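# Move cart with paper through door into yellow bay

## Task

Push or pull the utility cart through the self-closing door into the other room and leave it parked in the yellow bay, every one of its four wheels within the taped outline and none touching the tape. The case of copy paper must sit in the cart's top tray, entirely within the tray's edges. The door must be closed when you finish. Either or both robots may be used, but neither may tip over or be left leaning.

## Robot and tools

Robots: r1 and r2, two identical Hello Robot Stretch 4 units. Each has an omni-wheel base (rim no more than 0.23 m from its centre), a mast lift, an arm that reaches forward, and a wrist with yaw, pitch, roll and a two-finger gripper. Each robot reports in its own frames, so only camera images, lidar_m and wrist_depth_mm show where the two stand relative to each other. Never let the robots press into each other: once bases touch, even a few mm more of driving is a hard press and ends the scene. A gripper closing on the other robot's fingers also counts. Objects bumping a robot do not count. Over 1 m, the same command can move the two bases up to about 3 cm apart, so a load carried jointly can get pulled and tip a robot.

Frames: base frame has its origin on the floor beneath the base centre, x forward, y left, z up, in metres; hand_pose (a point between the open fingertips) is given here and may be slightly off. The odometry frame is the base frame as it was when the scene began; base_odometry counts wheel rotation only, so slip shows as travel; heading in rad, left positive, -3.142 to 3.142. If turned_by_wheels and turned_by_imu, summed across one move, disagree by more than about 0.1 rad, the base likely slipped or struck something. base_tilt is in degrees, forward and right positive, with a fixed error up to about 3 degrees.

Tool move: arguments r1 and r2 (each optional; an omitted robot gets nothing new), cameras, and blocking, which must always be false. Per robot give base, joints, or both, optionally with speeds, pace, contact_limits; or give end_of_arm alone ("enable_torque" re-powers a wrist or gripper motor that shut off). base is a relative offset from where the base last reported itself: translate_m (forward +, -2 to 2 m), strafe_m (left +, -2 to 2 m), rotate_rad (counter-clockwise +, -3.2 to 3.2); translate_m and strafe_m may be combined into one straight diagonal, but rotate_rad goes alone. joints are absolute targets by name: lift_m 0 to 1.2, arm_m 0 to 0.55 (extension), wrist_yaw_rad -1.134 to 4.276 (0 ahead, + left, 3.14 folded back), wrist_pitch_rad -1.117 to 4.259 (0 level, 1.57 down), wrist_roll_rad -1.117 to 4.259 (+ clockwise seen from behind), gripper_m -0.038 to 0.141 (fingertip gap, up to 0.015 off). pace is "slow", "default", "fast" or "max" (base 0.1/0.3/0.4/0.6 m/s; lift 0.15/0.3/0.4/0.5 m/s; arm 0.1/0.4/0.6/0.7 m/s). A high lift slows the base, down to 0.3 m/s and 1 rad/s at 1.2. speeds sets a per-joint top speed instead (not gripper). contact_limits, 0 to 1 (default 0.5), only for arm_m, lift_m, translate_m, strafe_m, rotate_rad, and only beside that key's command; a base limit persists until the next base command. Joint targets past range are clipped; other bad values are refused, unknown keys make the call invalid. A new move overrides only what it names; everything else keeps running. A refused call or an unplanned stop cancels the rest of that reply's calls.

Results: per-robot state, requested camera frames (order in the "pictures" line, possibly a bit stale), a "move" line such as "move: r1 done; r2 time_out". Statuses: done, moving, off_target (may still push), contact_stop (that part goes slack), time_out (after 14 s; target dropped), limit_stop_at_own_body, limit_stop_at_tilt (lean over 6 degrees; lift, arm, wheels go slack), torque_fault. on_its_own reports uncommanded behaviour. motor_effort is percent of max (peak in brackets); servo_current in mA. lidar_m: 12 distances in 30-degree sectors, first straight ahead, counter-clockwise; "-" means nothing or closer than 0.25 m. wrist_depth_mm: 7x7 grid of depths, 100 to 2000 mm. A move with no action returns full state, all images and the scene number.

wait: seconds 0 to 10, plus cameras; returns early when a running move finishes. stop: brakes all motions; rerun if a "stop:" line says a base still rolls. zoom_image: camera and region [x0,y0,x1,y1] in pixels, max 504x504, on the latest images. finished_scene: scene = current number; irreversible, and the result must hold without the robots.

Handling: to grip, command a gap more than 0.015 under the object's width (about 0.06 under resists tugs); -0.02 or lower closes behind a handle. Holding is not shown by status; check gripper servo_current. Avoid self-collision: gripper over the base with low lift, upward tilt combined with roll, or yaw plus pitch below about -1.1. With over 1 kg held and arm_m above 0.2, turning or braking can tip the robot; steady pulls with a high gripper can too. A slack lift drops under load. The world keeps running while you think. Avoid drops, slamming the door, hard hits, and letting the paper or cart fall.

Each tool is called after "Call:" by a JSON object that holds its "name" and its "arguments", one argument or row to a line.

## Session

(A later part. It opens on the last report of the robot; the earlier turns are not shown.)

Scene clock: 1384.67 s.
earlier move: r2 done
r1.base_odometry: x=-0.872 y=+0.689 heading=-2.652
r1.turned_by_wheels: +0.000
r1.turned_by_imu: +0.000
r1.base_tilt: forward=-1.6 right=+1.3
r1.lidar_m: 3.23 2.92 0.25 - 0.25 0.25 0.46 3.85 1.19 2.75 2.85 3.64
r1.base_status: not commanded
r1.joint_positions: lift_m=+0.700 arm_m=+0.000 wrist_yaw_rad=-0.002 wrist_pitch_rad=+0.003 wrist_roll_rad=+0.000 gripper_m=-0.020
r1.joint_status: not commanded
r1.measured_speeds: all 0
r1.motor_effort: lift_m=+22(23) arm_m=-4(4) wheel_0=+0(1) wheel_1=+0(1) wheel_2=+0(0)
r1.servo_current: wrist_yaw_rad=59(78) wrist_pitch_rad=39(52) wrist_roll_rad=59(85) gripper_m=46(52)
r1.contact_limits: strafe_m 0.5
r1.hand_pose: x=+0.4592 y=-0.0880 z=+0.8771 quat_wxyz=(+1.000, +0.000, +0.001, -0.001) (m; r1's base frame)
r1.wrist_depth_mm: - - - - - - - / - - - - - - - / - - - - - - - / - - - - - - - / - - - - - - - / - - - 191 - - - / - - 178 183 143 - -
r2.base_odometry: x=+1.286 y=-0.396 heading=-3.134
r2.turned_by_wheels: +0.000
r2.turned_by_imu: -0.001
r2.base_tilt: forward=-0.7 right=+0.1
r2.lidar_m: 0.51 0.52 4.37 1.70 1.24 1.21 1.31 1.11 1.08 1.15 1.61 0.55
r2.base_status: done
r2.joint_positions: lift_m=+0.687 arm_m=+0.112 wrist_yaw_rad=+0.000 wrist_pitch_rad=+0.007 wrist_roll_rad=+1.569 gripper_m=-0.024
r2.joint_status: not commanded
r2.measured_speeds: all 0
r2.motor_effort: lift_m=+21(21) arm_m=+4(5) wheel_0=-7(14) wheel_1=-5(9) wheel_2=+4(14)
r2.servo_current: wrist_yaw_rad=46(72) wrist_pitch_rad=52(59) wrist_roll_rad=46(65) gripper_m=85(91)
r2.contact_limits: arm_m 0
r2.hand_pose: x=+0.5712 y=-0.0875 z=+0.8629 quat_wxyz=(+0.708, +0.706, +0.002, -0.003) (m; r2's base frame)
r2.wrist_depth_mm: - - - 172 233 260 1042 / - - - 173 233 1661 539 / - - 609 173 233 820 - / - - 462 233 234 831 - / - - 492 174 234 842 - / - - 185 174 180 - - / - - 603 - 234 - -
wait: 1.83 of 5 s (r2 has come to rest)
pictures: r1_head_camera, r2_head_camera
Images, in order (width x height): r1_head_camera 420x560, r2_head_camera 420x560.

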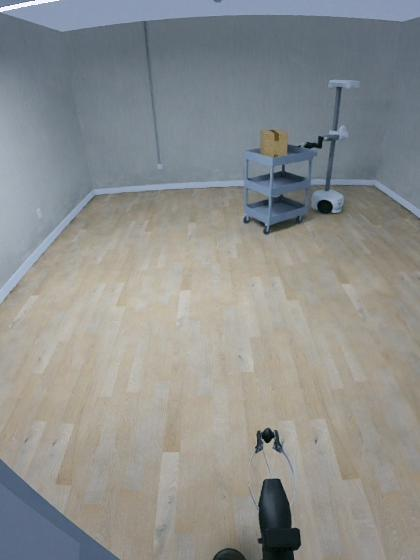

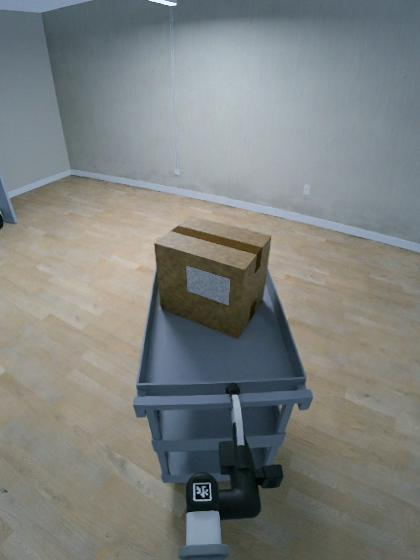

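Call:
{"name": "move", "arguments": {
  "blocking": false,
  "r2": {"base":{"strafe_m":0.38},"pace":"slow"}
}}

Call:
{"name": "wait", "arguments": {
  "seconds": 8
}}

Call:
{"name": "move", "arguments": {
  "blocking": false,
  "r2": {"base":{"rotate_rad":-0.34},"pace":"slow"}
}}

Call:
{"name": "wait", "arguments": {
  "seconds": 8
}}

Call:
{"name": "move", "arguments": {
  "blocking": false,
  "r2": {"base":{"strafe_m":0.38},"pace":"slow"}
}}

Call:
{"name": "wait", "arguments": {
  "seconds": 8
}}

Call:
{"name": "move", "arguments": {
  "blocking": false,
  "r2": {"base":{"rotate_rad":-0.34},"pace":"slow"}
}}

Call:
{"name": "wait", "arguments": {
  "seconds": 8,
  "cameras": ["r2_head_camera"]
}}

Call:
{"name": "move", "arguments": {
  "blocking": false,
  "r2": {"base":{"strafe_m":0.38},"pace":"slow"}
}}

Call:
{"name": "wait", "arguments": {
  "seconds": 8
}}

Call:
{"name": "move", "arguments": {
  "blocking": false,
  "r2": {"base":{"rotate_rad":-0.34},"pace":"slow"}
}}

Call:
{"name": "wait", "arguments": {
  "seconds": 8,
  "cameras": ["r1_head_camera","r2_head_camera"]
}}

Scene clock: 1398.47 s.
move: r2 moving
r1: as last shown
r1.lidar_m: 3.20 2.93 0.25 - 0.25 0.25 0.45 3.86 1.19 2.70 2.87 3.57
r1.motor_effort: lift_m=+22(22) arm_m=-4(4) wheel_0=+0(1) wheel_1=+0(0) wheel_2=+0(0)
r1.servo_current: wrist_yaw_rad=65(65) wrist_pitch_rad=46(46) wrist_roll_rad=65(65) gripper_m=39(46)
r1.contact_limits: strafe_m 0.5
r1.wrist_depth_mm: - - - - - - - / - - - - - - - / - - - - - - - / - - - - - - - / - - - - - - - / - - - 190 - - - / - - 178 183 144 - -
r2.base_odometry: x=+1.286 y=-0.410 heading=-3.134
r2.turned_by_wheels: -0.001
r2.turned_by_imu: +0.000
r2.base_tilt: forward=-0.7 right=+0.1
r2.lidar_m: 0.51 0.54 4.34 1.65 1.25 1.22 1.32 1.14 1.09 1.15 1.63 0.55
r2.base_status: strafe_m moving
r2.joint_positions: lift_m=+0.687 arm_m=+0.112 wrist_yaw_rad=-0.003 wrist_pitch_rad=+0.007 wrist_roll_rad=+1.569 gripper_m=-0.024
r2.joint_status: not commanded
r2.measured_speeds: translate_m=+0.000 strafe_m=+0.056 rotate_rad=+0.000 lift_m=+0.000 arm_m=+0.000 wrist_yaw_rad=+0.000 wrist_pitch_rad=+0.000 wrist_roll_rad=+0.000
r2.motor_effort: lift_m=+21(21) arm_m=+4(4) wheel_0=-14(14) wheel_1=+6(8) wheel_2=-1(3)
r2.servo_current: wrist_yaw_rad=46(65) wrist_pitch_rad=52(52) wrist_roll_rad=46(52) gripper_m=85(91)
r2.contact_limits: arm_m 0
r2.hand_pose: x=+0.5710 y=-0.0882 z=+0.8629 quat_wxyz=(+0.708, +0.706, +0.002, -0.004) (m; r2's base frame)
r2.wrist_depth_mm: - - - 172 231 260 1060 / - - - 172 231 1661 554 / - - 609 172 232 831 - / - - 466 233 233 854 - / - - 492 173 234 831 - / - - 185 174 181 - - / - - 603 - 235 - -
pictures: none

Scene clock: 1402.90 s.
earlier move: r2 done
r1.base_odometry: x=-0.872 y=+0.689 heading=-2.652
r1.turned_by_wheels: +0.000
r1.turned_by_imu: +0.000
r1.base_tilt: forward=-1.6 right=+1.3
r1.lidar_m: 3.25 2.91 0.25 - 0.25 0.25 0.44 3.87 1.17 2.73 2.84 3.30
r1.base_status: not commanded
r1.joint_positions: lift_m=+0.700 arm_m=+0.000 wrist_yaw_rad=-0.002 wrist_pitch_rad=+0.003 wrist_roll_rad=+0.000 gripper_m=-0.020
r1.joint_status: not commanded
r1.measured_speeds: all 0
r1.motor_effort: lift_m=+22(22) arm_m=-4(4) wheel_0=+0(1) wheel_1=+0(0) wheel_2=+0(0)
r1.servo_current: wrist_yaw_rad=59(78) wrist_pitch_rad=39(52) wrist_roll_rad=46(78) gripper_m=46(52)
r1.contact_limits: strafe_m 0.5
r1.hand_pose: x=+0.4592 y=-0.0880 z=+0.8771 quat_wxyz=(+1.000, +0.000, +0.001, -0.001) (m; r1's base frame)
r1.wrist_depth_mm: - - - - - - - / - - - - - - - / - - - - - - - / - - - - - - - / - - - - - - - / - - - 191 - - - / - - 178 183 144 - -
r2.base_odometry: x=+1.288 y=-0.776 heading=-3.134
r2.turned_by_wheels: +0.000
r2.turned_by_imu: +0.000
r2.base_tilt: forward=-0.7 right=+0.1
r2.lidar_m: 0.56 3.55 3.70 1.46 1.03 1.00 1.05 1.44 1.39 1.47 2.07 0.46
r2.base_status: done
r2.joint_positions: lift_m=+0.687 arm_m=+0.112 wrist_yaw_rad=-0.004 wrist_pitch_rad=+0.007 wrist_roll_rad=+1.569 gripper_m=-0.024
r2.joint_status: not commanded
r2.measured_speeds: all 0
r2.motor_effort: lift_m=+20(21) arm_m=+4(5) wheel_0=-6(14) wheel_1=+4(8) wheel_2=+0(3)
r2.servo_current: wrist_yaw_rad=46(65) wrist_pitch_rad=46(59) wrist_roll_rad=46(59) gripper_m=85(91)
r2.contact_limits: arm_m 0
r2.hand_pose: x=+0.5709 y=-0.0885 z=+0.8629 quat_wxyz=(+0.708, +0.706, +0.001, -0.004) (m; r2's base frame)
r2.wrist_depth_mm: - 407 404 - 152 - - / - 389 389 105 165 - - / - - 488 113 181 - - / - - 654 129 201 - - / - - - 145 224 1708 - / - - 186 162 179 1661 488 / - - - - - - 1205
wait: 4.43 of 8 s (r2 has come to rest)
pictures: none

Scene clock: 1403.40 s.
move: r2 moving
r1: as last shown
r1.lidar_m: 3.23 2.92 0.25 - 0.25 0.25 0.46 3.84 1.20 2.72 2.85 3.35
r1.servo_current: wrist_yaw_rad=39(59) wrist_pitch_rad=39(52) wrist_roll_rad=46(65) gripper_m=46(46)
r1.contact_limits: strafe_m 0.5
r1.wrist_depth_mm: - - - - - - - / - - - - - - - / - - - - - - - / - - - - - - - / - - - - - - - / - - - 191 - - - / - - 178 183 143 - -
r2.base_odometry: x=+1.288 y=-0.776 heading=+3.025
r2.turned_by_wheels: -0.124
r2.turned_by_imu: -0.120
r2.base_tilt: forward=-0.6 right=+0.1
r2.lidar_m: 0.55 0.66 4.41 1.68 1.10 1.02 1.04 1.37 1.41 1.43 1.84 0.47
r2.base_status: rotate_rad moving
r2.joint_positions: lift_m=+0.687 arm_m=+0.112 wrist_yaw_rad=+0.008 wrist_pitch_rad=+0.007 wrist_roll_rad=+1.569 gripper_m=-0.024
r2.joint_status: not commanded
r2.measured_speeds: translate_m=+0.000 strafe_m=+0.001 rotate_rad=-0.494 lift_m=+0.000 arm_m=+0.000 wrist_yaw_rad=+0.000 wrist_pitch_rad=+0.000 wrist_roll_rad=+0.000
r2.motor_effort: lift_m=+21(21) arm_m=+5(5) wheel_0=+14(14) wheel_1=+10(10) wheel_2=+14(14)
r2.servo_current: wrist_yaw_rad=59(59) wrist_pitch_rad=46(52) wrist_roll_rad=46(46) gripper_m=85(85)
r2.contact_limits: arm_m 0
r2.hand_pose: x=+0.5719 y=-0.0852 z=+0.8629 quat_wxyz=(+0.708, +0.706, +0.005, +0.000) (m; r2's base frame)
r2.wrist_depth_mm: - - 477 112 167 - - / - 430 421 121 178 - - / - 462 445 128 191 - - / - - 554 138 206 - - / - - - 153 224 - - / - - - 167 179 1576 508 / - - - - 266 - 466
pictures: none

Scene clock: 1404.37 s.
earlier move: r2 done
r1.base_odometry: x=-0.872 y=+0.689 heading=-2.652
r1.turned_by_wheels: +0.000
r1.turned_by_imu: +0.000
r1.base_tilt: forward=-1.6 right=+1.3
r1.lidar_m: 3.25 2.90 0.25 - 0.25 0.25 0.44 3.83 1.19 2.72 2.85 3.43
r1.base_status: not commanded
r1.joint_positions: lift_m=+0.700 arm_m=+0.000 wrist_yaw_rad=-0.002 wrist_pitch_rad=+0.003 wrist_roll_rad=+0.000 gripper_m=-0.020
r1.joint_status: not commanded
r1.measured_speeds: all 0
r1.motor_effort: lift_m=+22(22) arm_m=-4(4) wheel_0=+0(1) wheel_1=+0(0) wheel_2=+0(0)
r1.servo_current: wrist_yaw_rad=52(72) wrist_pitch_rad=46(52) wrist_roll_rad=46(65) gripper_m=46(52)
r1.contact_limits: strafe_m 0.5
r1.hand_pose: x=+0.4592 y=-0.0880 z=+0.8771 quat_wxyz=(+1.000, +0.000, +0.001, -0.001) (m; r1's base frame)
r1.wrist_depth_mm: - - - - - - - / - - - - - - - / - - - - - - - / - - - - - - - / - - - - - - - / - - - 191 - - - / - - 178 183 144 - -
r2.base_odometry: x=+1.288 y=-0.776 heading=+2.810
r2.turned_by_wheels: -0.215
r2.turned_by_imu: -0.209
r2.base_tilt: forward=-0.7 right=+0.1
r2.lidar_m: 0.51 0.53 3.60 2.34 1.22 1.00 0.99 1.21 1.43 1.39 1.58 0.55
r2.base_status: done
r2.joint_positions: lift_m=+0.687 arm_m=+0.112 wrist_yaw_rad=+0.003 wrist_pitch_rad=+0.007 wrist_roll_rad=+1.569 gripper_m=-0.024
r2.joint_status: not commanded
r2.measured_speeds: all 0
r2.motor_effort: lift_m=+20(21) arm_m=+5(5) wheel_0=+5(14) wheel_1=+4(10) wheel_2=+3(15)
r2.servo_current: wrist_yaw_rad=46(72) wrist_pitch_rad=52(52) wrist_roll_rad=52(59) gripper_m=78(91)
r2.contact_limits: arm_m 0
r2.hand_pose: x=+0.5715 y=-0.0866 z=+0.8629 quat_wxyz=(+0.708, +0.706, +0.004, -0.002) (m; r2's base frame)
r2.wrist_depth_mm: - - - 176 237 258 1060 / - - - 176 236 1708 580 / - - 647 175 236 820 - / - - 473 235 234 831 - / - - 488 174 235 842 - / - - 187 173 180 - - / - - 591 - 233 - -
wait: 0.97 of 8 s (r2 has come to rest)
pictures: none

Scene clock: 1404.87 s.
move: r2 moving
r1: as last shown
r1.lidar_m: 3.23 2.92 0.25 - 0.25 0.25 0.44 3.85 1.20 2.71 2.86 3.43
r1.motor_effort: lift_m=+22(22) arm_m=-4(4) wheel_0=+0(1) wheel_1=+0(1) wheel_2=+0(0)
r1.servo_current: wrist_yaw_rad=52(59) wrist_pitch_rad=52(52) wrist_roll_rad=52(52) gripper_m=39(46)
r1.contact_limits: strafe_m 0.5
r2.base_odometry: x=+1.284 y=-0.789 heading=+2.810
r2.turned_by_wheels: +0.000
r2.turned_by_imu: +0.000
r2.base_tilt: forward=-0.7 right=+0.1
r2.lidar_m: 0.50 0.53 3.71 2.29 1.22 1.01 1.00 1.18 1.39 1.41 1.62 0.55
r2.base_status: strafe_m moving
r2.joint_positions: lift_m=+0.687 arm_m=+0.112 wrist_yaw_rad=+0.001 wrist_pitch_rad=+0.007 wrist_roll_rad=+1.569 gripper_m=-0.024
r2.joint_status: not commanded
r2.measured_speeds: translate_m=+0.000 strafe_m=+0.057 rotate_rad=-0.002 lift_m=+0.000 arm_m=+0.000 wrist_yaw_rad=+0.000 wrist_pitch_rad=+0.000 wrist_roll_rad=+0.000
r2.motor_effort: lift_m=+21(21) arm_m=+4(5) wheel_0=-11(11) wheel_1=+8(8) wheel_2=+0(2)
r2.servo_current: wrist_yaw_rad=39(59) wrist_pitch_rad=46(52) wrist_roll_rad=52(59) gripper_m=85(85)
r2.contact_limits: arm_m 0
r2.hand_pose: x=+0.5714 y=-0.0871 z=+0.8629 quat_wxyz=(+0.708, +0.706, +0.003, -0.002) (m; r2's base frame)
r2.wrist_depth_mm: - - - 175 235 263 1060 / - - - 175 235 1661 585 / - - 627 175 235 788 - / - - 473 235 234 831 - / - - 488 174 235 820 - / - - 185 173 181 - - / - - 591 - 235 - -
pictures: none

Scene clock: 1409.30 s.
earlier move: r2 done
r1.base_odometry: x=-0.872 y=+0.689 heading=-2.652
r1.turned_by_wheels: +0.000
r1.turned_by_imu: +0.000
r1.base_tilt: forward=-1.6 right=+1.3
r1.lidar_m: 3.19 2.92 0.25 - 0.25 0.25 0.46 3.85 1.19 2.75 2.85 3.18
r1.base_status: not commanded
r1.joint_positions: lift_m=+0.700 arm_m=+0.000 wrist_yaw_rad=-0.002 wrist_pitch_rad=+0.003 wrist_roll_rad=+0.000 gripper_m=-0.020
r1.joint_status: not commanded
r1.measured_speeds: all 0
r1.motor_effort: lift_m=+22(22) arm_m=-4(4) wheel_0=+0(1) wheel_1=+0(1) wheel_2=+0(0)
r1.servo_current: wrist_yaw_rad=59(72) wrist_pitch_rad=39(52) wrist_roll_rad=26(65) gripper_m=46(52)
r1.contact_limits: strafe_m 0.5
r1.hand_pose: x=+0.4592 y=-0.0880 z=+0.8771 quat_wxyz=(+1.000, +0.000, +0.001, -0.001) (m; r1's base frame)
r1.wrist_depth_mm: - - - - - - - / - - - - - - - / - - - - - - - / - - - - - - - / - - - - - - - / - - - 191 - - - / - - 178 183 144 - -
r2.base_odometry: x=+1.165 y=-1.135 heading=+2.810
r2.turned_by_wheels: +0.000
r2.turned_by_imu: -0.001
r2.base_tilt: forward=-0.6 right=+0.0
r2.lidar_m: 0.55 3.69 3.37 2.13 1.17 0.93 0.94 1.09 1.78 1.76 2.01 0.46
r2.base_status: done
r2.joint_positions: lift_m=+0.687 arm_m=+0.112 wrist_yaw_rad=-0.004 wrist_pitch_rad=+0.007 wrist_roll_rad=+1.569 gripper_m=-0.024
r2.joint_status: not commanded
r2.measured_speeds: all 0
r2.motor_effort: lift_m=+20(21) arm_m=+5(5) wheel_0=-6(14) wheel_1=+2(8) wheel_2=-1(2)
r2.servo_current: wrist_yaw_rad=46(59) wrist_pitch_rad=46(59) wrist_roll_rad=52(65) gripper_m=85(91)
r2.contact_limits: arm_m 0
r2.hand_pose: x=+0.5709 y=-0.0885 z=+0.8629 quat_wxyz=(+0.708, +0.706, +0.001, -0.004) (m; r2's base frame)
r2.wrist_depth_mm: - 421 421 103 158 - - / - 399 399 110 171 - - / - - 473 118 186 - - / - - 621 131 203 - - / - - - 149 226 1808 - / - - 186 167 179 1618 488 / - - - - - - 1182
wait: 4.43 of 8 s (r2 has come to rest)
pictures: none

Scene clock: 1409.80 s.
move: r2 moving
r1: as last shown
r1.lidar_m: 3.22 2.95 0.25 - 0.25 0.25 0.44 3.87 1.21 2.71 2.84 3.23
r1.motor_effort: lift_m=+22(22) arm_m=-4(4) wheel_0=+0(1) wheel_1=+0(0) wheel_2=+0(0)
r1.servo_current: wrist_yaw_rad=39(65) wrist_pitch_rad=46(46) wrist_roll_rad=59(65) gripper_m=39(46)
r1.contact_limits: strafe_m 0.5
r2.base_odometry: x=+1.165 y=-1.135 heading=+2.686
r2.turned_by_wheels: -0.124
r2.turned_by_imu: -0.120
r2.base_tilt: forward=-0.6 right=+0.0
r2.lidar_m: 0.53 0.63 3.35 2.81 1.27 0.96 0.91 1.02 1.53 1.77 1.93 0.49
r2.base_status: rotate_rad moving
r2.joint_positions: lift_m=+0.687 arm_m=+0.112 wrist_yaw_rad=+0.007 wrist_pitch_rad=+0.007 wrist_roll_rad=+1.569 gripper_m=-0.024
r2.joint_status: not commanded
r2.measured_speeds: translate_m=+0.000 strafe_m=-0.001 rotate_rad=-0.488 lift_m=+0.000 arm_m=+0.000 wrist_yaw_rad=+0.000 wrist_pitch_rad=+0.000 wrist_roll_rad=+0.000
r2.motor_effort: lift_m=+20(21) arm_m=+5(5) wheel_0=+13(13) wheel_1=+9(10) wheel_2=+15(15)
r2.servo_current: wrist_yaw_rad=46(59) wrist_pitch_rad=46(52) wrist_roll_rad=46(52) gripper_m=85(91)
r2.contact_limits: arm_m 0
r2.hand_pose: x=+0.5719 y=-0.0853 z=+0.8629 quat_wxyz=(+0.708, +0.706, +0.005, +0.000) (m; r2's base frame)
r2.wrist_depth_mm: - - 492 117 173 - - / - 445 430 125 182 - - / - 459 442 132 195 - - / - - 539 144 208 - - / - - - 153 225 - - / - - 187 168 179 1576 508 / - - - - - - 469
pictures: none

Scene clock: 1410.77 s.
earlier move: r2 done
r1.base_odometry: x=-0.872 y=+0.689 heading=-2.652
r1.turned_by_wheels: +0.000
r1.turned_by_imu: +0.000
r1.base_tilt: forward=-1.6 right=+1.3
r1.lidar_m: 3.24 2.92 0.25 - 0.25 0.25 0.44 3.85 1.18 2.74 2.85 3.30
r1.base_status: not commanded
r1.joint_positions: lift_m=+0.700 arm_m=+0.000 wrist_yaw_rad=-0.002 wrist_pitch_rad=+0.003 wrist_roll_rad=+0.000 gripper_m=-0.020
r1.joint_status: not commanded
r1.measured_speeds: all 0
r1.motor_effort: lift_m=+22(22) arm_m=-4(4) wheel_0=+0(1) wheel_1=+0(0) wheel_2=+0(0)
r1.servo_current: wrist_yaw_rad=46(72) wrist_pitch_rad=46(52) wrist_roll_rad=52(65) gripper_m=46(52)
r1.contact_limits: strafe_m 0.5
r1.hand_pose: x=+0.4592 y=-0.0880 z=+0.8771 quat_wxyz=(+1.000, +0.000, +0.001, -0.001) (m; r1's base frame)
r1.wrist_depth_mm: - - - - - - - / - - - - - - - / - - - - - - - / - - - - - - - / - - - - - - - / - - - 191 - - - / - - 178 183 143 - -
r2.base_odometry: x=+1.165 y=-1.135 heading=+2.471
r2.turned_by_wheels: -0.215
r2.turned_by_imu: -0.209
r2.base_tilt: forward=-0.7 right=+0.1
r2.lidar_m: 0.49 0.52 3.39 4.04 1.62 1.01 0.92 0.94 1.24 1.76 1.81 0.54
r2.base_status: done
r2.joint_positions: lift_m=+0.687 arm_m=+0.112 wrist_yaw_rad=+0.002 wrist_pitch_rad=+0.007 wrist_roll_rad=+1.569 gripper_m=-0.024
r2.joint_status: not commanded
r2.measured_speeds: all 0
r2.motor_effort: lift_m=+20(21) arm_m=+4(5) wheel_0=+6(13) wheel_1=+6(10) wheel_2=+3(15)
r2.servo_current: wrist_yaw_rad=46(72) wrist_pitch_rad=46(59) wrist_roll_rad=46(52) gripper_m=78(91)
r2.contact_limits: arm_m 0
r2.hand_pose: x=+0.5714 y=-0.0869 z=+0.8629 quat_wxyz=(+0.708, +0.706, +0.003, -0.002) (m; r2's base frame)
r2.wrist_depth_mm: - - - 182 244 262 274 / - - - 181 243 1756 1118 / - - - 179 239 820 - / - - 496 178 236 842 - / - - 480 176 234 - - / - - 187 174 180 - - / - - 569 - 230 - -
wait: 0.97 of 8 s (r2 has come to rest)
pictures: r2_head_camera
Images, in order (width x height): r2_head_camera 420x560.

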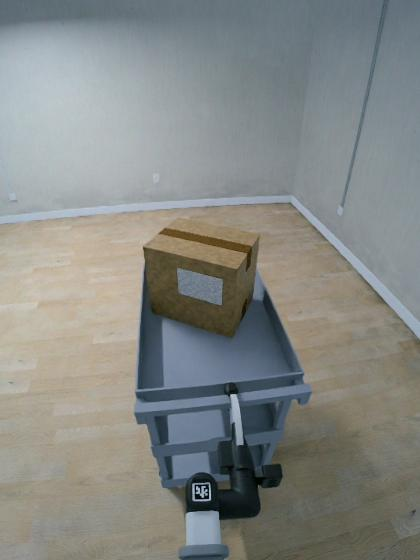

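Scene clock: 1411.27 s.
move: r2 moving
r1: as last shown
r1.base_tilt: forward=-1.5 right=+1.3
r1.lidar_m: 3.23 2.90 0.25 - 0.25 0.25 0.45 3.83 1.20 2.70 2.83 3.29
r1.servo_current: wrist_yaw_rad=33(78) wrist_pitch_rad=33(46) wrist_roll_rad=59(59) gripper_m=46(46)
r1.contact_limits: strafe_m 0.5
r2.base_odometry: x=+1.156 y=-1.146 heading=+2.471
r2.turned_by_wheels: +0.000
r2.turned_by_imu: +0.000
r2.base_tilt: forward=-0.6 right=+0.1
r2.lidar_m: 0.49 0.51 3.42 4.02 1.62 1.02 0.92 0.93 1.26 1.78 1.82 0.53
r2.base_status: strafe_m moving
r2.joint_positions: lift_m=+0.687 arm_m=+0.112 wrist_yaw_rad=+0.001 wrist_pitch_rad=+0.007 wrist_roll_rad=+1.569 gripper_m=-0.024
r2.joint_status: not commanded
r2.measured_speeds: translate_m=+0.000 strafe_m=+0.056 rotate_rad=+0.000 lift_m=+0.000 arm_m=+0.000 wrist_yaw_rad=+0.000 wrist_pitch_rad=+0.000 wrist_roll_rad=+0.000
r2.motor_effort: lift_m=+20(21) arm_m=+4(5) wheel_0=-6(9) wheel_1=+9(9) wheel_2=-1(3)
r2.servo_current: wrist_yaw_rad=46(59) wrist_pitch_rad=46(52) wrist_roll_rad=46(59) gripper_m=85(91)
r2.contact_limits: arm_m 0
r2.hand_pose: x=+0.5713 y=-0.0871 z=+0.8629 quat_wxyz=(+0.708, +0.706, +0.003, -0.002) (m; r2's base frame)
r2.wrist_depth_mm: - - - 182 243 1397 1060 / - - - 180 240 1661 1160 / - - - 178 239 798 - / - - 488 236 236 842 - / - - 480 176 235 831 - / - - 185 174 180 - - / - - 574 - 232 - -
pictures: none

Scene clock: 1415.70 s.
earlier move: r2 done
r1.base_odometry: x=-0.872 y=+0.689 heading=-2.652
r1.turned_by_wheels: +0.000
r1.turned_by_imu: +0.000
r1.base_tilt: forward=-1.6 right=+1.2
r1.lidar_m: 3.06 2.92 0.25 - 0.25 0.25 0.46 3.86 1.21 2.75 2.86 2.99
r1.base_status: not commanded
r1.joint_positions: lift_m=+0.700 arm_m=+0.000 wrist_yaw_rad=-0.002 wrist_pitch_rad=+0.003 wrist_roll_rad=+0.000 gripper_m=-0.020
r1.joint_status: not commanded
r1.measured_speeds: all 0
r1.motor_effort: lift_m=+22(22) arm_m=-4(4) wheel_0=-1(1) wheel_1=+0(0) wheel_2=+0(0)
r1.servo_current: wrist_yaw_rad=33(78) wrist_pitch_rad=39(52) wrist_roll_rad=39(65) gripper_m=39(52)
r1.contact_limits: strafe_m 0.5
r1.hand_pose: x=+0.4592 y=-0.0880 z=+0.8771 quat_wxyz=(+1.000, +0.000, +0.001, -0.001) (m; r1's base frame)
r1.wrist_depth_mm: - - - - - - - / - - - - - - - / - - - - - - - / - - - - - - - / - - - - - - - / - - - 190 - - - / - - 178 183 144 - -
r2.base_odometry: x=+0.929 y=-1.433 heading=+2.471
r2.turned_by_wheels: +0.000
r2.turned_by_imu: +0.000
r2.base_tilt: forward=-0.7 right=+0.1
r2.lidar_m: 0.57 3.77 2.98 3.65 1.67 1.10 0.97 0.99 1.26 2.14 2.21 0.48
r2.base_status: done
r2.joint_positions: lift_m=+0.687 arm_m=+0.112 wrist_yaw_rad=-0.004 wrist_pitch_rad=+0.007 wrist_roll_rad=+1.569 gripper_m=-0.024
r2.joint_status: not commanded
r2.measured_speeds: all 0
r2.motor_effort: lift_m=+20(21) arm_m=+4(5) wheel_0=-3(13) wheel_1=+4(9) wheel_2=+0(3)
r2.servo_current: wrist_yaw_rad=39(65) wrist_pitch_rad=52(59) wrist_roll_rad=52(59) gripper_m=91(91)
r2.contact_limits: arm_m 0
r2.hand_pose: x=+0.5709 y=-0.0886 z=+0.8629 quat_wxyz=(+0.708, +0.706, +0.001, -0.004) (m; r2's base frame)
r2.wrist_depth_mm: - 455 442 107 164 - - / - 410 407 118 176 - - / - 504 462 126 190 - - / - - 591 137 206 - - / - - - 153 226 1921 - / - - 186 168 179 1618 496 / - - - - - - 1182
wait: 4.43 of 8 s (r2 has come to rest)
pictures: none

Scene clock: 1416.20 s.
move: r2 moving
r1: as last shown
r1.base_tilt: forward=-1.6 right=+1.3
r1.lidar_m: 3.13 2.93 0.25 - 0.25 0.25 0.45 3.87 1.19 2.70 2.85 3.07
r1.motor_effort: lift_m=+22(22) arm_m=-4(4) wheel_0=+0(1) wheel_1=+0(0) wheel_2=+0(0)
r1.servo_current: wrist_yaw_rad=52(59) wrist_pitch_rad=39(46) wrist_roll_rad=59(59) gripper_m=39(46)
r1.contact_limits: strafe_m 0.5
r1.wrist_depth_mm: - - - - - - - / - - - - - - - / - - - - - - - / - - - - - - - / - - - - - - - / - - - 191 - - - / - - 178 183 143 - -
r2.base_odometry: x=+0.928 y=-1.433 heading=+2.347
r2.turned_by_wheels: -0.124
r2.turned_by_imu: -0.120
r2.base_tilt: forward=-0.7 right=+0.0
r2.lidar_m: 0.52 0.62 3.05 3.28 1.99 1.16 0.96 0.97 1.16 2.11 2.13 0.52
r2.base_status: rotate_rad moving
r2.joint_positions: lift_m=+0.687 arm_m=+0.112 wrist_yaw_rad=+0.007 wrist_pitch_rad=+0.007 wrist_roll_rad=+1.569 gripper_m=-0.024
r2.joint_status: not commanded
r2.measured_speeds: translate_m=+0.000 strafe_m=-0.001 rotate_rad=-0.492 lift_m=+0.000 arm_m=+0.000 wrist_yaw_rad=+0.000 wrist_pitch_rad=+0.000 wrist_roll_rad=+0.000
r2.motor_effort: lift_m=+20(21) arm_m=+5(5) wheel_0=+12(16) wheel_1=+9(10) wheel_2=+15(16)
r2.servo_current: wrist_yaw_rad=59(59) wrist_pitch_rad=46(52) wrist_roll_rad=39(52) gripper_m=78(85)
r2.contact_limits: arm_m 0
r2.hand_pose: x=+0.5718 y=-0.0854 z=+0.8629 quat_wxyz=(+0.708, +0.706, +0.005, +0.000) (m; r2's base frame)
r2.wrist_depth_mm: - - 539 126 180 - - / - 484 459 130 190 - - / - 445 433 139 203 - - / - - 525 149 215 - - / - - 640 157 227 - - / - - 187 170 179 1708 521 / - - - - 256 - 466
pictures: none

Scene clock: 1417.17 s.
earlier move: r2 done
r1.base_odometry: x=-0.872 y=+0.689 heading=-2.652
r1.turned_by_wheels: +0.000
r1.turned_by_imu: +0.000
r1.base_tilt: forward=-1.6 right=+1.3
r1.lidar_m: 3.16 2.93 0.25 - 0.25 0.25 0.44 3.86 1.20 2.73 2.85 3.14
r1.base_status: not commanded
r1.joint_positions: lift_m=+0.700 arm_m=+0.000 wrist_yaw_rad=-0.002 wrist_pitch_rad=+0.003 wrist_roll_rad=+0.000 gripper_m=-0.020
r1.joint_status: not commanded
r1.measured_speeds: all 0
r1.motor_effort: lift_m=+22(22) arm_m=-4(4) wheel_0=+0(1) wheel_1=+0(0) wheel_2=+0(0)
r1.servo_current: wrist_yaw_rad=52(72) wrist_pitch_rad=46(52) wrist_roll_rad=52(72) gripper_m=39(46)
r1.contact_limits: strafe_m 0.5
r1.hand_pose: x=+0.4592 y=-0.0880 z=+0.8771 quat_wxyz=(+1.000, +0.000, +0.001, -0.001) (m; r1's base frame)
r1.wrist_depth_mm: - - - - - - - / - - - - - - - / - - - - - - - / - - - - - - - / - - - - - - - / - - - 191 - - - / - - 178 183 143 - -
r2.base_odometry: x=+0.929 y=-1.433 heading=+2.132
r2.turned_by_wheels: -0.215
r2.turned_by_imu: -0.209
r2.base_tilt: forward=-0.7 right=+0.1
r2.lidar_m: 0.47 0.51 3.98 3.08 3.20 1.38 1.02 0.96 1.03 1.55 2.15 0.55
r2.base_status: done
r2.joint_positions: lift_m=+0.687 arm_m=+0.112 wrist_yaw_rad=+0.002 wrist_pitch_rad=+0.007 wrist_roll_rad=+1.569 gripper_m=-0.024
r2.joint_status: not commanded
r2.measured_speeds: all 0
r2.motor_effort: lift_m=+20(21) arm_m=+5(5) wheel_0=+3(16) wheel_1=+4(10) wheel_2=+3(16)
r2.servo_current: wrist_yaw_rad=52(65) wrist_pitch_rad=46(52) wrist_roll_rad=39(59) gripper_m=78(91)
r2.contact_limits: arm_m 0
r2.hand_pose: x=+0.5714 y=-0.0868 z=+0.8629 quat_wxyz=(+0.708, +0.706, +0.003, -0.002) (m; r2's base frame)
r2.wrist_depth_mm: - - - 189 254 276 273 / - - - 186 249 1618 1160 / - - - 182 244 831 - / - - 525 180 239 842 - / - - 473 178 236 831 - / - - 187 174 181 - - / - - 544 - 229 - -
wait: 0.97 of 8 s (r2 has come to rest)
pictures: r1_head_camera, r2_head_camera
Images, in order (width x height): r1_head_camera 420x560, r2_head_camera 420x560.

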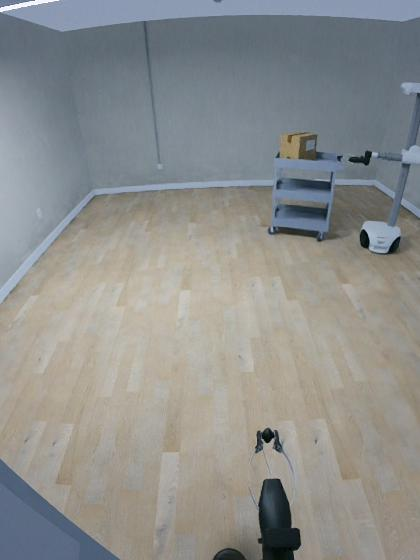

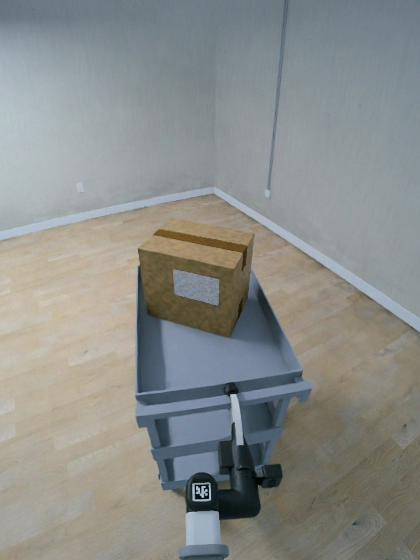

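Call:
{"name": "move", "arguments": {
  "blocking": false,
  "r2": {"base":{"strafe_m":0.44},"pace":"slow"}
}}

Call:
{"name": "wait", "arguments": {
  "seconds": 8
}}

Call:
{"name": "move", "arguments": {
  "blocking": false,
  "r2": {"base":{"rotate_rad":-0.37},"pace":"slow"}
}}

Call:
{"name": "wait", "arguments": {
  "seconds": 8
}}

Call:
{"name": "move", "arguments": {
  "blocking": false,
  "r2": {"base":{"strafe_m":0.42},"pace":"slow"}
}}

Call:
{"name": "wait", "arguments": {
  "seconds": 8
}}

Call:
{"name": "move", "arguments": {
  "blocking": false,
  "r2": {"base":{"rotate_rad":-0.37},"pace":"slow"}
}}

Call:
{"name": "wait", "arguments": {
  "seconds": 8,
  "cameras": ["r1_head_camera","r2_head_camera"]
}}

Scene clock: 1426.10 s.
move: r2 moving
r1: as last shown
r1.lidar_m: 3.18 2.93 0.25 - 0.25 0.25 0.46 3.85 1.16 2.71 2.84 3.13
r1.servo_current: wrist_yaw_rad=52(65) wrist_pitch_rad=39(46) wrist_roll_rad=39(52) gripper_m=39(52)
r1.contact_limits: strafe_m 0.5
r1.wrist_depth_mm: - - - - - - - / - - - - - - - / - - - - - - - / - - - - - - - / - - - - - - - / - - - 190 - - - / - - 178 184 144 - -
r2.base_odometry: x=+0.917 y=-1.440 heading=+2.132
r2.turned_by_wheels: +0.000
r2.turned_by_imu: +0.000
r2.base_tilt: forward=-0.7 right=+0.1
r2.lidar_m: 0.46 0.50 3.95 3.00 3.21 1.36 1.01 0.96 1.04 1.57 2.14 0.55
r2.base_status: strafe_m moving
r2.joint_positions: lift_m=+0.687 arm_m=+0.112 wrist_yaw_rad=+0.001 wrist_pitch_rad=+0.007 wrist_roll_rad=+1.569 gripper_m=-0.024
r2.joint_status: not commanded
r2.measured_speeds: translate_m=+0.000 strafe_m=+0.056 rotate_rad=-0.002 lift_m=+0.000 arm_m=+0.000 wrist_yaw_rad=+0.000 wrist_pitch_rad=+0.000 wrist_roll_rad=+0.000
r2.motor_effort: lift_m=+20(21) arm_m=+4(5) wheel_0=-8(10) wheel_1=+7(10) wheel_2=+0(2)
r2.servo_current: wrist_yaw_rad=59(59) wrist_pitch_rad=39(52) wrist_roll_rad=46(52) gripper_m=85(91)
r2.contact_limits: arm_m 0
r2.hand_pose: x=+0.5713 y=-0.0871 z=+0.8629 quat_wxyz=(+0.708, +0.706, +0.003, -0.002) (m; r2's base frame)
r2.wrist_depth_mm: - - - 187 251 277 277 / - - - 185 247 1661 1182 / - - - 182 242 820 - / - - 512 179 238 842 - / - - 473 177 236 831 - / - - 185 175 180 - - / - - 559 - 230 - -
pictures: none

Scene clock: 1431.13 s.
earlier move: r2 done
r1.base_odometry: x=-0.872 y=+0.689 heading=-2.652
r1.turned_by_wheels: +0.000
r1.turned_by_imu: +0.000
r1.base_tilt: forward=-1.6 right=+1.3
r1.lidar_m: 2.93 2.90 0.25 - 0.25 0.25 0.46 3.86 1.18 2.70 2.86 2.70
r1.base_status: not commanded
r1.joint_positions: lift_m=+0.700 arm_m=+0.000 wrist_yaw_rad=-0.002 wrist_pitch_rad=+0.003 wrist_roll_rad=+0.000 gripper_m=-0.020
r1.joint_status: not commanded
r1.measured_speeds: all 0
r1.motor_effort: lift_m=+22(22) arm_m=-4(4) wheel_0=+0(1) wheel_1=+0(1) wheel_2=+0(0)
r1.servo_current: wrist_yaw_rad=59(65) wrist_pitch_rad=39(52) wrist_roll_rad=39(78) gripper_m=46(52)
r1.contact_limits: strafe_m 0.5
r1.hand_pose: x=+0.4592 y=-0.0880 z=+0.8771 quat_wxyz=(+1.000, +0.000, +0.001, -0.001) (m; r1's base frame)
r1.wrist_depth_mm: - - - - - - - / - - - - - - - / - - - - - - - / - - - - - - - / - - - - - - - / - - - 191 - - - / - - 178 183 144 - -
r2.base_odometry: x=+0.556 y=-1.667 heading=+2.132
r2.turned_by_wheels: +0.000
r2.turned_by_imu: -0.001
r2.base_tilt: forward=-0.6 right=+0.0
r2.lidar_m: 0.54 3.55 3.75 2.53 3.26 1.60 1.21 1.20 1.24 1.84 2.54 0.47
r2.base_status: done
r2.joint_positions: lift_m=+0.687 arm_m=+0.112 wrist_yaw_rad=-0.004 wrist_pitch_rad=+0.007 wrist_roll_rad=+1.569 gripper_m=-0.024
r2.joint_status: not commanded
r2.measured_speeds: all 0
r2.motor_effort: lift_m=+20(21) arm_m=+5(5) wheel_0=-5(13) wheel_1=+4(10) wheel_2=-1(2)
r2.servo_current: wrist_yaw_rad=52(59) wrist_pitch_rad=52(59) wrist_roll_rad=52(65) gripper_m=85(98)
r2.contact_limits: arm_m 0
r2.hand_pose: x=+0.5709 y=-0.0886 z=+0.8629 quat_wxyz=(+0.708, +0.706, +0.001, -0.004) (m; r2's base frame)
r2.wrist_depth_mm: - 418 418 103 157 - - / - 392 392 110 171 - - / - - 480 118 186 - - / - - 621 132 204 - - / - - - 148 226 1708 - / - - 186 167 179 1576 488 / - - - - - - 1182
wait: 5.03 of 8 s (r2 has come to rest)
pictures: none

Scene clock: 1431.63 s.
move: r2 moving
r1: as last shown
r1.lidar_m: 2.93 2.92 0.25 - 0.25 0.25 0.47 3.86 1.20 2.71 2.84 2.74
r1.servo_current: wrist_yaw_rad=46(65) wrist_pitch_rad=39(52) wrist_roll_rad=59(65) gripper_m=39(52)
r1.contact_limits: strafe_m 0.5
r1.wrist_depth_mm: - - - - - - - / - - - - - - - / - - - - - - - / - - - - - - - / - - - - - - - / - - - 191 - - - / - - 178 182 143 - -
r2.base_odometry: x=+0.556 y=-1.666 heading=+2.008
r2.turned_by_wheels: -0.124
r2.turned_by_imu: -0.120
r2.base_tilt: forward=-0.6 right=+0.1
r2.lidar_m: 0.53 0.64 3.65 2.52 3.25 1.87 1.25 1.20 1.21 1.59 2.53 0.50
r2.base_status: rotate_rad moving
r2.joint_positions: lift_m=+0.687 arm_m=+0.112 wrist_yaw_rad=+0.008 wrist_pitch_rad=+0.007 wrist_roll_rad=+1.569 gripper_m=-0.024
r2.joint_status: not commanded
r2.measured_speeds: translate_m=+0.000 strafe_m=+0.000 rotate_rad=-0.489 lift_m=+0.000 arm_m=+0.000 wrist_yaw_rad=+0.000 wrist_pitch_rad=+0.000 wrist_roll_rad=+0.000
r2.motor_effort: lift_m=+20(21) arm_m=+5(5) wheel_0=+15(15) wheel_1=+10(10) wheel_2=+15(15)
r2.servo_current: wrist_yaw_rad=72(72) wrist_pitch_rad=52(59) wrist_roll_rad=39(59) gripper_m=85(91)
r2.contact_limits: arm_m 0
r2.hand_pose: x=+0.5719 y=-0.0851 z=+0.8629 quat_wxyz=(+0.708, +0.706, +0.005, +0.000) (m; r2's base frame)
r2.wrist_depth_mm: - - 488 118 172 - - / - 436 424 124 182 - - / - 455 442 133 195 - - / - - 544 144 210 - - / - - - 155 225 - - / - - 187 168 179 1618 508 / - - - - - - 469
pictures: none

Scene clock: 1432.63 s.
earlier move: r2 done
r1.base_odometry: x=-0.872 y=+0.689 heading=-2.652
r1.turned_by_wheels: +0.000
r1.turned_by_imu: +0.000
r1.base_tilt: forward=-1.6 right=+1.3
r1.lidar_m: 3.05 2.91 0.25 - 0.25 0.25 0.47 3.84 1.21 2.74 2.83 2.71
r1.base_status: not commanded
r1.joint_positions: lift_m=+0.700 arm_m=+0.000 wrist_yaw_rad=-0.002 wrist_pitch_rad=+0.003 wrist_roll_rad=+0.000 gripper_m=-0.020
r1.joint_status: not commanded
r1.measured_speeds: all 0
r1.motor_effort: lift_m=+22(22) arm_m=-4(4) wheel_0=+0(1) wheel_1=+0(1) wheel_2=+0(0)
r1.servo_current: wrist_yaw_rad=59(65) wrist_pitch_rad=46(52) wrist_roll_rad=39(78) gripper_m=39(52)
r1.contact_limits: strafe_m 0.5
r1.hand_pose: x=+0.4592 y=-0.0880 z=+0.8771 quat_wxyz=(+1.000, +0.000, +0.001, -0.001) (m; r1's base frame)
r1.wrist_depth_mm: - - - - - - - / - - - - - - - / - - - - - - - / - - - - - - - / - - - - - - - / - - - 191 - - - / - - 178 183 144 - -
r2.base_odometry: x=+0.556 y=-1.667 heading=+1.762
r2.turned_by_wheels: -0.246
r2.turned_by_imu: -0.239
r2.base_tilt: forward=-0.7 right=+0.1
r2.lidar_m: 0.48 0.51 3.55 2.50 2.74 2.69 1.43 1.19 1.18 1.33 2.24 0.55
r2.base_status: done
r2.joint_positions: lift_m=+0.687 arm_m=+0.112 wrist_yaw_rad=+0.000 wrist_pitch_rad=+0.007 wrist_roll_rad=+1.569 gripper_m=-0.024
r2.joint_status: not commanded
r2.measured_speeds: all 0
r2.motor_effort: lift_m=+20(21) arm_m=+4(5) wheel_0=+3(16) wheel_1=+3(10) wheel_2=+2(16)
r2.servo_current: wrist_yaw_rad=52(72) wrist_pitch_rad=52(59) wrist_roll_rad=46(59) gripper_m=85(91)
r2.contact_limits: arm_m 0
r2.hand_pose: x=+0.5713 y=-0.0874 z=+0.8629 quat_wxyz=(+0.708, +0.706, +0.003, -0.003) (m; r2's base frame)
r2.wrist_depth_mm: - - - 192 257 279 278 / - - - 188 250 1708 1160 / - - - 184 246 1661 - / - - 530 181 241 842 - / - - 473 178 236 820 - / - - 188 174 180 - - / - - 544 - 228 - -
wait: 1.00 of 8 s (r2 has come to rest)
pictures: none

Scene clock: 1433.13 s.
move: r2 moving
r1: as last shown
r1.lidar_m: 3.05 2.92 0.25 - 0.25 0.25 0.46 3.85 1.19 2.74 2.85 2.72
r1.motor_effort: lift_m=+22(22) arm_m=-4(4) wheel_0=+0(1) wheel_1=+0(0) wheel_2=+0(0)
r1.servo_current: wrist_yaw_rad=59(72) wrist_pitch_rad=46(52) wrist_roll_rad=59(85) gripper_m=46(52)
r1.contact_limits: strafe_m 0.5
r1.wrist_depth_mm: - - - - - - - / - - - - - - - / - - - - - - - / - - - - - - - / - - - - - - - / - - - 191 - - - / - - 178 183 143 - -
r2.base_odometry: x=+0.542 y=-1.669 heading=+1.762
r2.turned_by_wheels: +0.000
r2.turned_by_imu: +0.000
r2.base_tilt: forward=-0.7 right=+0.1
r2.lidar_m: 0.50 0.51 3.54 2.46 2.74 2.70 1.46 1.19 1.20 1.34 2.27 0.54
r2.base_status: strafe_m moving
r2.joint_positions: lift_m=+0.687 arm_m=+0.112 wrist_yaw_rad=+0.000 wrist_pitch_rad=+0.007 wrist_roll_rad=+1.569 gripper_m=-0.024
r2.joint_status: not commanded
r2.measured_speeds: translate_m=+0.000 strafe_m=+0.056 rotate_rad=-0.001 lift_m=+0.000 arm_m=+0.000 wrist_yaw_rad=+0.000 wrist_pitch_rad=+0.000 wrist_roll_rad=+0.000
r2.motor_effort: lift_m=+21(21) arm_m=+4(5) wheel_0=-10(10) wheel_1=+7(9) wheel_2=+0(2)
r2.servo_current: wrist_yaw_rad=39(59) wrist_pitch_rad=46(59) wrist_roll_rad=46(59) gripper_m=85(91)
r2.contact_limits: arm_m 0
r2.hand_pose: x=+0.5713 y=-0.0874 z=+0.8629 quat_wxyz=(+0.708, +0.706, +0.003, -0.003) (m; r2's base frame)
r2.wrist_depth_mm: - - - 190 254 282 279 / - - - 187 248 1708 1160 / - - - 184 244 831 - / - - 521 180 239 831 - / - - 477 178 236 820 - / - - 185 174 180 - - / - - 549 - 229 - -
pictures: none

Scene clock: 1437.97 s.
earlier move: r2 done
r1.base_odometry: x=-0.872 y=+0.689 heading=-2.652
r1.turned_by_wheels: +0.000
r1.turned_by_imu: +0.000
r1.base_tilt: forward=-1.6 right=+1.3
r1.lidar_m: 2.70 2.95 0.25 - 0.25 0.25 0.46 3.84 1.18 2.72 2.85 2.32
r1.base_status: not commanded
r1.joint_positions: lift_m=+0.700 arm_m=+0.000 wrist_yaw_rad=-0.002 wrist_pitch_rad=+0.003 wrist_roll_rad=+0.000 gripper_m=-0.020
r1.joint_status: not commanded
r1.measured_speeds: all 0
r1.motor_effort: lift_m=+22(22) arm_m=-4(4) wheel_0=+0(1) wheel_1=+0(0) wheel_2=+0(0)
r1.servo_current: wrist_yaw_rad=65(72) wrist_pitch_rad=46(52) wrist_roll_rad=46(85) gripper_m=46(52)
r1.contact_limits: strafe_m 0.5
r1.hand_pose: x=+0.4592 y=-0.0880 z=+0.8771 quat_wxyz=(+1.000, +0.000, +0.001, -0.001) (m; r1's base frame)
r1.wrist_depth_mm: - - - - - - - / - - - - - - - / - - - - - - - / - - - - - - - / - - - - - - - / - - - 190 - - - / - - 178 183 144 1808 1863
r2.base_odometry: x=+0.144 y=-1.746 heading=+1.762
r2.turned_by_wheels: +0.000
r2.turned_by_imu: -0.001
r2.base_tilt: forward=-0.7 right=+0.1
r2.lidar_m: 0.54 3.23 3.24 2.11 2.22 2.99 1.82 1.52 1.52 1.69 2.85 0.48
r2.base_status: done
r2.joint_positions: lift_m=+0.687 arm_m=+0.112 wrist_yaw_rad=-0.004 wrist_pitch_rad=+0.007 wrist_roll_rad=+1.569 gripper_m=-0.024
r2.joint_status: not commanded
r2.measured_speeds: all 0
r2.motor_effort: lift_m=+21(21) arm_m=+4(5) wheel_0=-6(15) wheel_1=+2(9) wheel_2=+0(3)
r2.servo_current: wrist_yaw_rad=46(72) wrist_pitch_rad=52(59) wrist_roll_rad=39(65) gripper_m=78(91)
r2.contact_limits: arm_m 0
r2.hand_pose: x=+0.5709 y=-0.0887 z=+0.8629 quat_wxyz=(+0.708, +0.706, +0.001, -0.004) (m; r2's base frame)
r2.wrist_depth_mm: - 445 433 107 164 - - / - 397 402 118 176 - - / - 508 473 126 190 - - / - - 597 137 206 - - / - - - 152 225 1808 - / - - 186 169 179 1618 500 / - - - - - - 1205
wait: 4.83 of 8 s (r2 has come to rest)
pictures: none

Scene clock: 1438.47 s.
move: r2 moving
r1: as last shown
r1.lidar_m: 2.75 2.92 0.25 - 0.25 0.25 0.43 3.85 1.19 2.73 2.86 2.33
r1.servo_current: wrist_yaw_rad=59(65) wrist_pitch_rad=39(46) wrist_roll_rad=59(59) gripper_m=39(46)
r1.contact_limits: strafe_m 0.5
r1.wrist_depth_mm: - - - - - - - / - - - - - - - / - - - - - - - / - - - - - - - / - - - - - - - / - - - 190 - - - / - - 178 183 143 1921 1983
r2.base_odometry: x=+0.144 y=-1.746 heading=+1.639
r2.turned_by_wheels: -0.124
r2.turned_by_imu: -0.120
r2.base_tilt: forward=-0.7 right=+0.1
r2.lidar_m: 0.53 0.61 3.24 3.48 2.09 2.99 1.97 1.54 1.50 1.59 2.42 0.51
r2.base_status: rotate_rad moving
r2.joint_positions: lift_m=+0.687 arm_m=+0.112 wrist_yaw_rad=+0.007 wrist_pitch_rad=+0.007 wrist_roll_rad=+1.569 gripper_m=-0.024
r2.joint_status: not commanded
r2.measured_speeds: translate_m=+0.000 strafe_m=-0.001 rotate_rad=-0.487 lift_m=+0.000 arm_m=+0.000 wrist_yaw_rad=+0.000 wrist_pitch_rad=+0.000 wrist_roll_rad=+0.000
r2.motor_effort: lift_m=+20(21) arm_m=+5(5) wheel_0=+13(13) wheel_1=+9(10) wheel_2=+14(14)
r2.servo_current: wrist_yaw_rad=59(59) wrist_pitch_rad=52(52) wrist_roll_rad=39(59) gripper_m=78(91)
r2.contact_limits: arm_m 0
r2.hand_pose: x=+0.5719 y=-0.0853 z=+0.8629 quat_wxyz=(+0.708, +0.706, +0.005, +0.000) (m; r2's base frame)
r2.wrist_depth_mm: - - 539 127 181 - - / - 484 455 132 190 - - / - 449 439 140 203 - - / - - 521 150 216 - - / - - 640 158 227 - - / - - 187 171 180 1708 521 / - - - - - - 477
pictures: none

Scene clock: 1439.47 s.
earlier move: r2 done
r1.base_odometry: x=-0.872 y=+0.689 heading=-2.652
r1.turned_by_wheels: +0.000
r1.turned_by_imu: +0.000
r1.base_tilt: forward=-1.6 right=+1.3
r1.lidar_m: 2.93 2.89 0.25 - 0.25 0.25 0.44 3.87 1.20 2.73 2.87 2.31
r1.base_status: not commanded
r1.joint_positions: lift_m=+0.700 arm_m=+0.000 wrist_yaw_rad=-0.002 wrist_pitch_rad=+0.003 wrist_roll_rad=+0.000 gripper_m=-0.020
r1.joint_status: not commanded
r1.measured_speeds: all 0
r1.motor_effort: lift_m=+22(22) arm_m=-4(4) wheel_0=+0(1) wheel_1=+0(0) wheel_2=+0(0)
r1.servo_current: wrist_yaw_rad=52(65) wrist_pitch_rad=39(52) wrist_roll_rad=46(65) gripper_m=39(46)
r1.contact_limits: strafe_m 0.5
r1.hand_pose: x=+0.4592 y=-0.0880 z=+0.8771 quat_wxyz=(+1.000, +0.000, +0.001, -0.001) (m; r1's base frame)
r1.wrist_depth_mm: - - - - - - - / - - - - - - - / - - - - - - - / - - - - - - - / - - - - - - - / - - - 191 - - - / - - 178 184 143 1808 1921
r2.base_odometry: x=+0.144 y=-1.746 heading=+1.393
r2.turned_by_wheels: -0.246
r2.turned_by_imu: -0.239
r2.base_tilt: forward=-0.7 right=+0.0
r2.lidar_m: 0.48 0.51 3.25 3.28 2.11 2.96 2.54 1.65 1.50 1.54 1.86 0.54
r2.base_status: done
r2.joint_positions: lift_m=+0.687 arm_m=+0.112 wrist_yaw_rad=+0.000 wrist_pitch_rad=+0.007 wrist_roll_rad=+1.569 gripper_m=-0.024
r2.joint_status: not commanded
r2.measured_speeds: all 0
r2.motor_effort: lift_m=+20(21) arm_m=+5(5) wheel_0=+2(14) wheel_1=+3(10) wheel_2=+4(16)
r2.servo_current: wrist_yaw_rad=52(65) wrist_pitch_rad=52(52) wrist_roll_rad=52(59) gripper_m=78(91)
r2.contact_limits: arm_m 0
r2.hand_pose: x=+0.5712 y=-0.0874 z=+0.8629 quat_wxyz=(+0.708, +0.706, +0.003, -0.003) (m; r2's base frame)
r2.wrist_depth_mm: - - - 201 265 282 282 / - - - 195 257 1661 1160 / - - - 189 251 1708 - / - - 559 182 243 854 - / - - 469 179 237 831 - / - - 187 174 180 - - / - - 530 - 226 - -
wait: 1.00 of 8 s (r2 has come to rest)
pictures: r1_head_camera, r2_head_camera
Images, in order (width x height): r1_head_camera 420x560, r2_head_camera 420x560.

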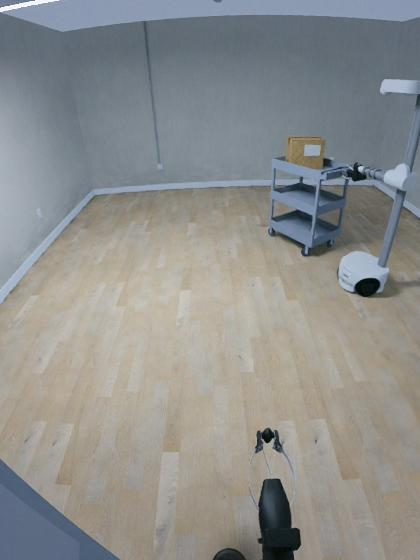

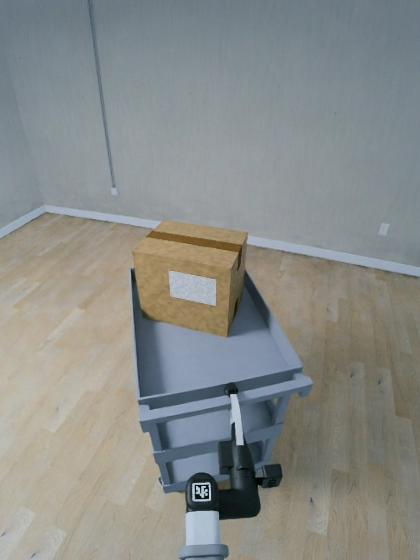

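Call:
{"name": "move", "arguments": {
  "blocking": false,
  "r2": {"base":{"strafe_m":0.55},"pace":"slow"}
}}

Call:
{"name": "wait", "arguments": {
  "seconds": 8
}}

Call:
{"name": "move", "arguments": {
  "blocking": false,
  "r2": {"base":{"rotate_rad":-0.36},"pace":"slow"}
}}

Call:
{"name": "wait", "arguments": {
  "seconds": 8,
  "cameras": ["r1_head_camera","r2_head_camera"]
}}

Scene clock: 1450.50 s.
move: r2 moving
r1: as last shown
r1.lidar_m: 2.87 2.92 0.25 - 0.25 0.25 0.45 3.84 1.19 2.71 2.88 2.32
r1.motor_effort: lift_m=+22(22) arm_m=-4(4) wheel_0=+0(0) wheel_1=+0(0) wheel_2=+0(0)
r1.servo_current: wrist_yaw_rad=52(59) wrist_pitch_rad=39(46) wrist_roll_rad=33(59) gripper_m=39(52)
r1.contact_limits: strafe_m 0.5
r1.wrist_depth_mm: - - - - - - - / - - - - - - - / - - - - - - - / - - - - - - - / - - - - - - - / - - - 191 - - - / - - 177 183 143 1863 1983
r2.base_odometry: x=+0.130 y=-1.744 heading=+1.393
r2.turned_by_wheels: +0.000
r2.turned_by_imu: +0.000
r2.base_tilt: forward=-0.7 right=+0.1
r2.lidar_m: 0.48 0.48 3.20 3.28 2.12 2.98 2.63 1.65 1.52 1.56 1.89 0.53
r2.base_status: strafe_m moving
r2.joint_positions: lift_m=+0.687 arm_m=+0.112 wrist_yaw_rad=+0.000 wrist_pitch_rad=+0.007 wrist_roll_rad=+1.569 gripper_m=-0.024
r2.joint_status: not commanded
r2.measured_speeds: translate_m=+0.000 strafe_m=+0.056 rotate_rad=-0.001 lift_m=+0.000 arm_m=+0.000 wrist_yaw_rad=+0.000 wrist_pitch_rad=+0.000 wrist_roll_rad=+0.000
r2.motor_effort: lift_m=+20(21) arm_m=+5(5) wheel_0=-13(13) wheel_1=+9(9) wheel_2=-1(3)
r2.servo_current: wrist_yaw_rad=46(52) wrist_pitch_rad=46(52) wrist_roll_rad=52(52) gripper_m=91(91)
r2.contact_limits: arm_m 0
r2.hand_pose: x=+0.5712 y=-0.0874 z=+0.8629 quat_wxyz=(+0.708, +0.706, +0.003, -0.003) (m; r2's base frame)
r2.wrist_depth_mm: - - - 198 264 286 285 / - - - 193 255 1708 1138 / - - - 188 248 1708 - / - - 554 183 242 842 - / - - 469 179 237 820 - / - - 185 174 180 - - / - - 530 - 226 - -
pictures: none

Scene clock: 1456.63 s.
earlier move: r2 done
r1.base_odometry: x=-0.872 y=+0.689 heading=-2.652
r1.turned_by_wheels: +0.000
r1.turned_by_imu: +0.000
r1.base_tilt: forward=-1.6 right=+1.3
r1.lidar_m: 1.98 2.92 0.25 - 0.25 0.25 0.47 3.84 1.19 2.70 2.84 1.91
r1.base_status: not commanded
r1.joint_positions: lift_m=+0.700 arm_m=+0.000 wrist_yaw_rad=-0.002 wrist_pitch_rad=+0.003 wrist_roll_rad=+0.000 gripper_m=-0.020
r1.joint_status: not commanded
r1.measured_speeds: all 0
r1.motor_effort: lift_m=+22(22) arm_m=-4(4) wheel_0=+0(1) wheel_1=+0(0) wheel_2=+0(0)
r1.servo_current: wrist_yaw_rad=39(72) wrist_pitch_rad=46(52) wrist_roll_rad=46(72) gripper_m=39(52)
r1.contact_limits: strafe_m 0.5
r1.hand_pose: x=+0.4592 y=-0.0880 z=+0.8771 quat_wxyz=(+1.000, +0.000, +0.001, -0.001) (m; r1's base frame)
r1.wrist_depth_mm: - - - - - - - / - - - - - - - / - - - - - - - / - - - - - - - / - - - - - - - / - - - 191 - - - / - - 178 183 144 1983 -
r2.base_odometry: x=-0.397 y=-1.649 heading=+1.393
r2.turned_by_wheels: +0.000
r2.turned_by_imu: -0.001
r2.base_tilt: forward=-0.7 right=+0.0
r2.lidar_m: 0.56 3.02 2.73 2.77 1.97 1.71 2.80 2.21 2.01 2.05 2.50 0.44
r2.base_status: done
r2.joint_positions: lift_m=+0.687 arm_m=+0.112 wrist_yaw_rad=-0.005 wrist_pitch_rad=+0.007 wrist_roll_rad=+1.569 gripper_m=-0.024
r2.joint_status: not commanded
r2.measured_speeds: all 0
r2.motor_effort: lift_m=+21(21) arm_m=+5(5) wheel_0=-4(14) wheel_1=+3(9) wheel_2=+0(3)
r2.servo_current: wrist_yaw_rad=52(65) wrist_pitch_rad=52(59) wrist_roll_rad=39(59) gripper_m=85(91)
r2.contact_limits: arm_m 0
r2.hand_pose: x=+0.5708 y=-0.0887 z=+0.8629 quat_wxyz=(+0.708, +0.706, +0.001, -0.004) (m; r2's base frame)
r2.wrist_depth_mm: - 362 359 - 141 - - / - 415 415 - 159 - - / - - 544 - 174 - - / - - - 116 195 - - / - - - 133 224 1576 508 / - - 185 161 179 1576 480 / - - - - 366 - 377
wait: 6.13 of 8 s (r2 has come to rest)
pictures: none

Scene clock: 1457.13 s.
move: r2 moving
r1: as last shown
r1.lidar_m: 1.97 2.92 0.25 - 0.25 0.25 0.46 3.86 1.21 2.74 2.84 1.90
r1.servo_current: wrist_yaw_rad=39(65) wrist_pitch_rad=39(52) wrist_roll_rad=59(59) gripper_m=39(46)
r1.contact_limits: strafe_m 0.5
r1.wrist_depth_mm: - - - - - - - / - - - - - - - / - - - - - - - / - - - - - - - / - - - - - - - / - - - 191 - - - / - - 178 183 143 1863 -
r2.base_odometry: x=-0.397 y=-1.649 heading=+1.269
r2.turned_by_wheels: -0.123
r2.turned_by_imu: -0.119
r2.base_tilt: forward=-0.6 right=+0.1
r2.lidar_m: 0.55 3.19 2.73 2.73 2.17 1.75 2.80 2.36 2.01 2.01 2.30 0.47
r2.base_status: rotate_rad moving
r2.joint_positions: lift_m=+0.687 arm_m=+0.112 wrist_yaw_rad=+0.009 wrist_pitch_rad=+0.007 wrist_roll_rad=+1.569 gripper_m=-0.024
r2.joint_status: not commanded
r2.measured_speeds: translate_m=+0.000 strafe_m=-0.001 rotate_rad=-0.486 lift_m=+0.000 arm_m=+0.000 wrist_yaw_rad=+0.002 wrist_pitch_rad=+0.000 wrist_roll_rad=+0.000
r2.motor_effort: lift_m=+21(21) arm_m=+6(6) wheel_0=+15(20) wheel_1=+11(11) wheel_2=+13(14)
r2.servo_current: wrist_yaw_rad=65(65) wrist_pitch_rad=46(52) wrist_roll_rad=39(46) gripper_m=85(91)
r2.contact_limits: arm_m 0
r2.hand_pose: x=+0.5720 y=-0.0847 z=+0.8629 quat_wxyz=(+0.708, +0.706, +0.006, +0.001) (m; r2's base frame)
r2.wrist_depth_mm: - 404 407 102 155 - - / - 384 389 108 168 - - / - - 480 116 183 - - / - - 627 129 201 - - / - - - 145 222 1708 - / - - - 163 179 1618 484 / - - - - - - 1205
pictures: none

Scene clock: 1458.13 s.
earlier move: r2 done
r1.base_odometry: x=-0.872 y=+0.689 heading=-2.652
r1.turned_by_wheels: +0.000
r1.turned_by_imu: +0.000
r1.base_tilt: forward=-1.6 right=+1.3
r1.lidar_m: 1.98 2.92 0.25 - 0.25 0.25 0.45 3.86 1.18 2.71 2.87 1.91
r1.base_status: not commanded
r1.joint_positions: lift_m=+0.700 arm_m=+0.000 wrist_yaw_rad=-0.002 wrist_pitch_rad=+0.003 wrist_roll_rad=+0.000 gripper_m=-0.020
r1.joint_status: not commanded
r1.measured_speeds: all 0
r1.motor_effort: lift_m=+22(22) arm_m=-4(4) wheel_0=+0(1) wheel_1=+0(0) wheel_2=+0(0)
r1.servo_current: wrist_yaw_rad=52(72) wrist_pitch_rad=39(59) wrist_roll_rad=52(72) gripper_m=39(46)
r1.contact_limits: strafe_m 0.5
r1.hand_pose: x=+0.4592 y=-0.0880 z=+0.8771 quat_wxyz=(+1.000, +0.000, +0.001, -0.001) (m; r1's base frame)
r1.wrist_depth_mm: - - - - - - - / - - - - - - - / - - - - - - - / - - - - - - - / - - - - - - - / - - - 191 - - - / - - 178 183 143 1983 -
r2.base_odometry: x=-0.397 y=-1.649 heading=+1.034
r2.turned_by_wheels: -0.236
r2.turned_by_imu: -0.229
r2.base_tilt: forward=-0.7 right=+0.1
r2.lidar_m: 0.50 0.54 2.84 2.73 2.88 1.67 2.80 2.81 2.10 2.02 2.11 0.55
r2.base_status: done
r2.joint_positions: lift_m=+0.687 arm_m=+0.112 wrist_yaw_rad=+0.001 wrist_pitch_rad=+0.007 wrist_roll_rad=+1.569 gripper_m=-0.024
r2.joint_status: not commanded
r2.measured_speeds: all 0
r2.motor_effort: lift_m=+21(21) arm_m=+4(6) wheel_0=+5(20) wheel_1=+3(11) wheel_2=+3(15)
r2.servo_current: wrist_yaw_rad=39(65) wrist_pitch_rad=46(52) wrist_roll_rad=59(59) gripper_m=85(91)
r2.contact_limits: arm_m 0
r2.hand_pose: x=+0.5714 y=-0.0871 z=+0.8629 quat_wxyz=(+0.708, +0.706, +0.003, -0.002) (m; r2's base frame)
r2.wrist_depth_mm: - - - 174 234 1661 1160 / - - - 174 235 1576 - / - - 580 174 234 831 - / - 480 469 233 235 842 - / - - 496 173 234 831 - / - - 186 173 180 - - / - - - - 233 - -
wait: 1.00 of 8 s (r2 has come to rest)
pictures: r1_head_camera, r2_head_camera
Images, in order (width x height): r1_head_camera 420x560, r2_head_camera 420x560.

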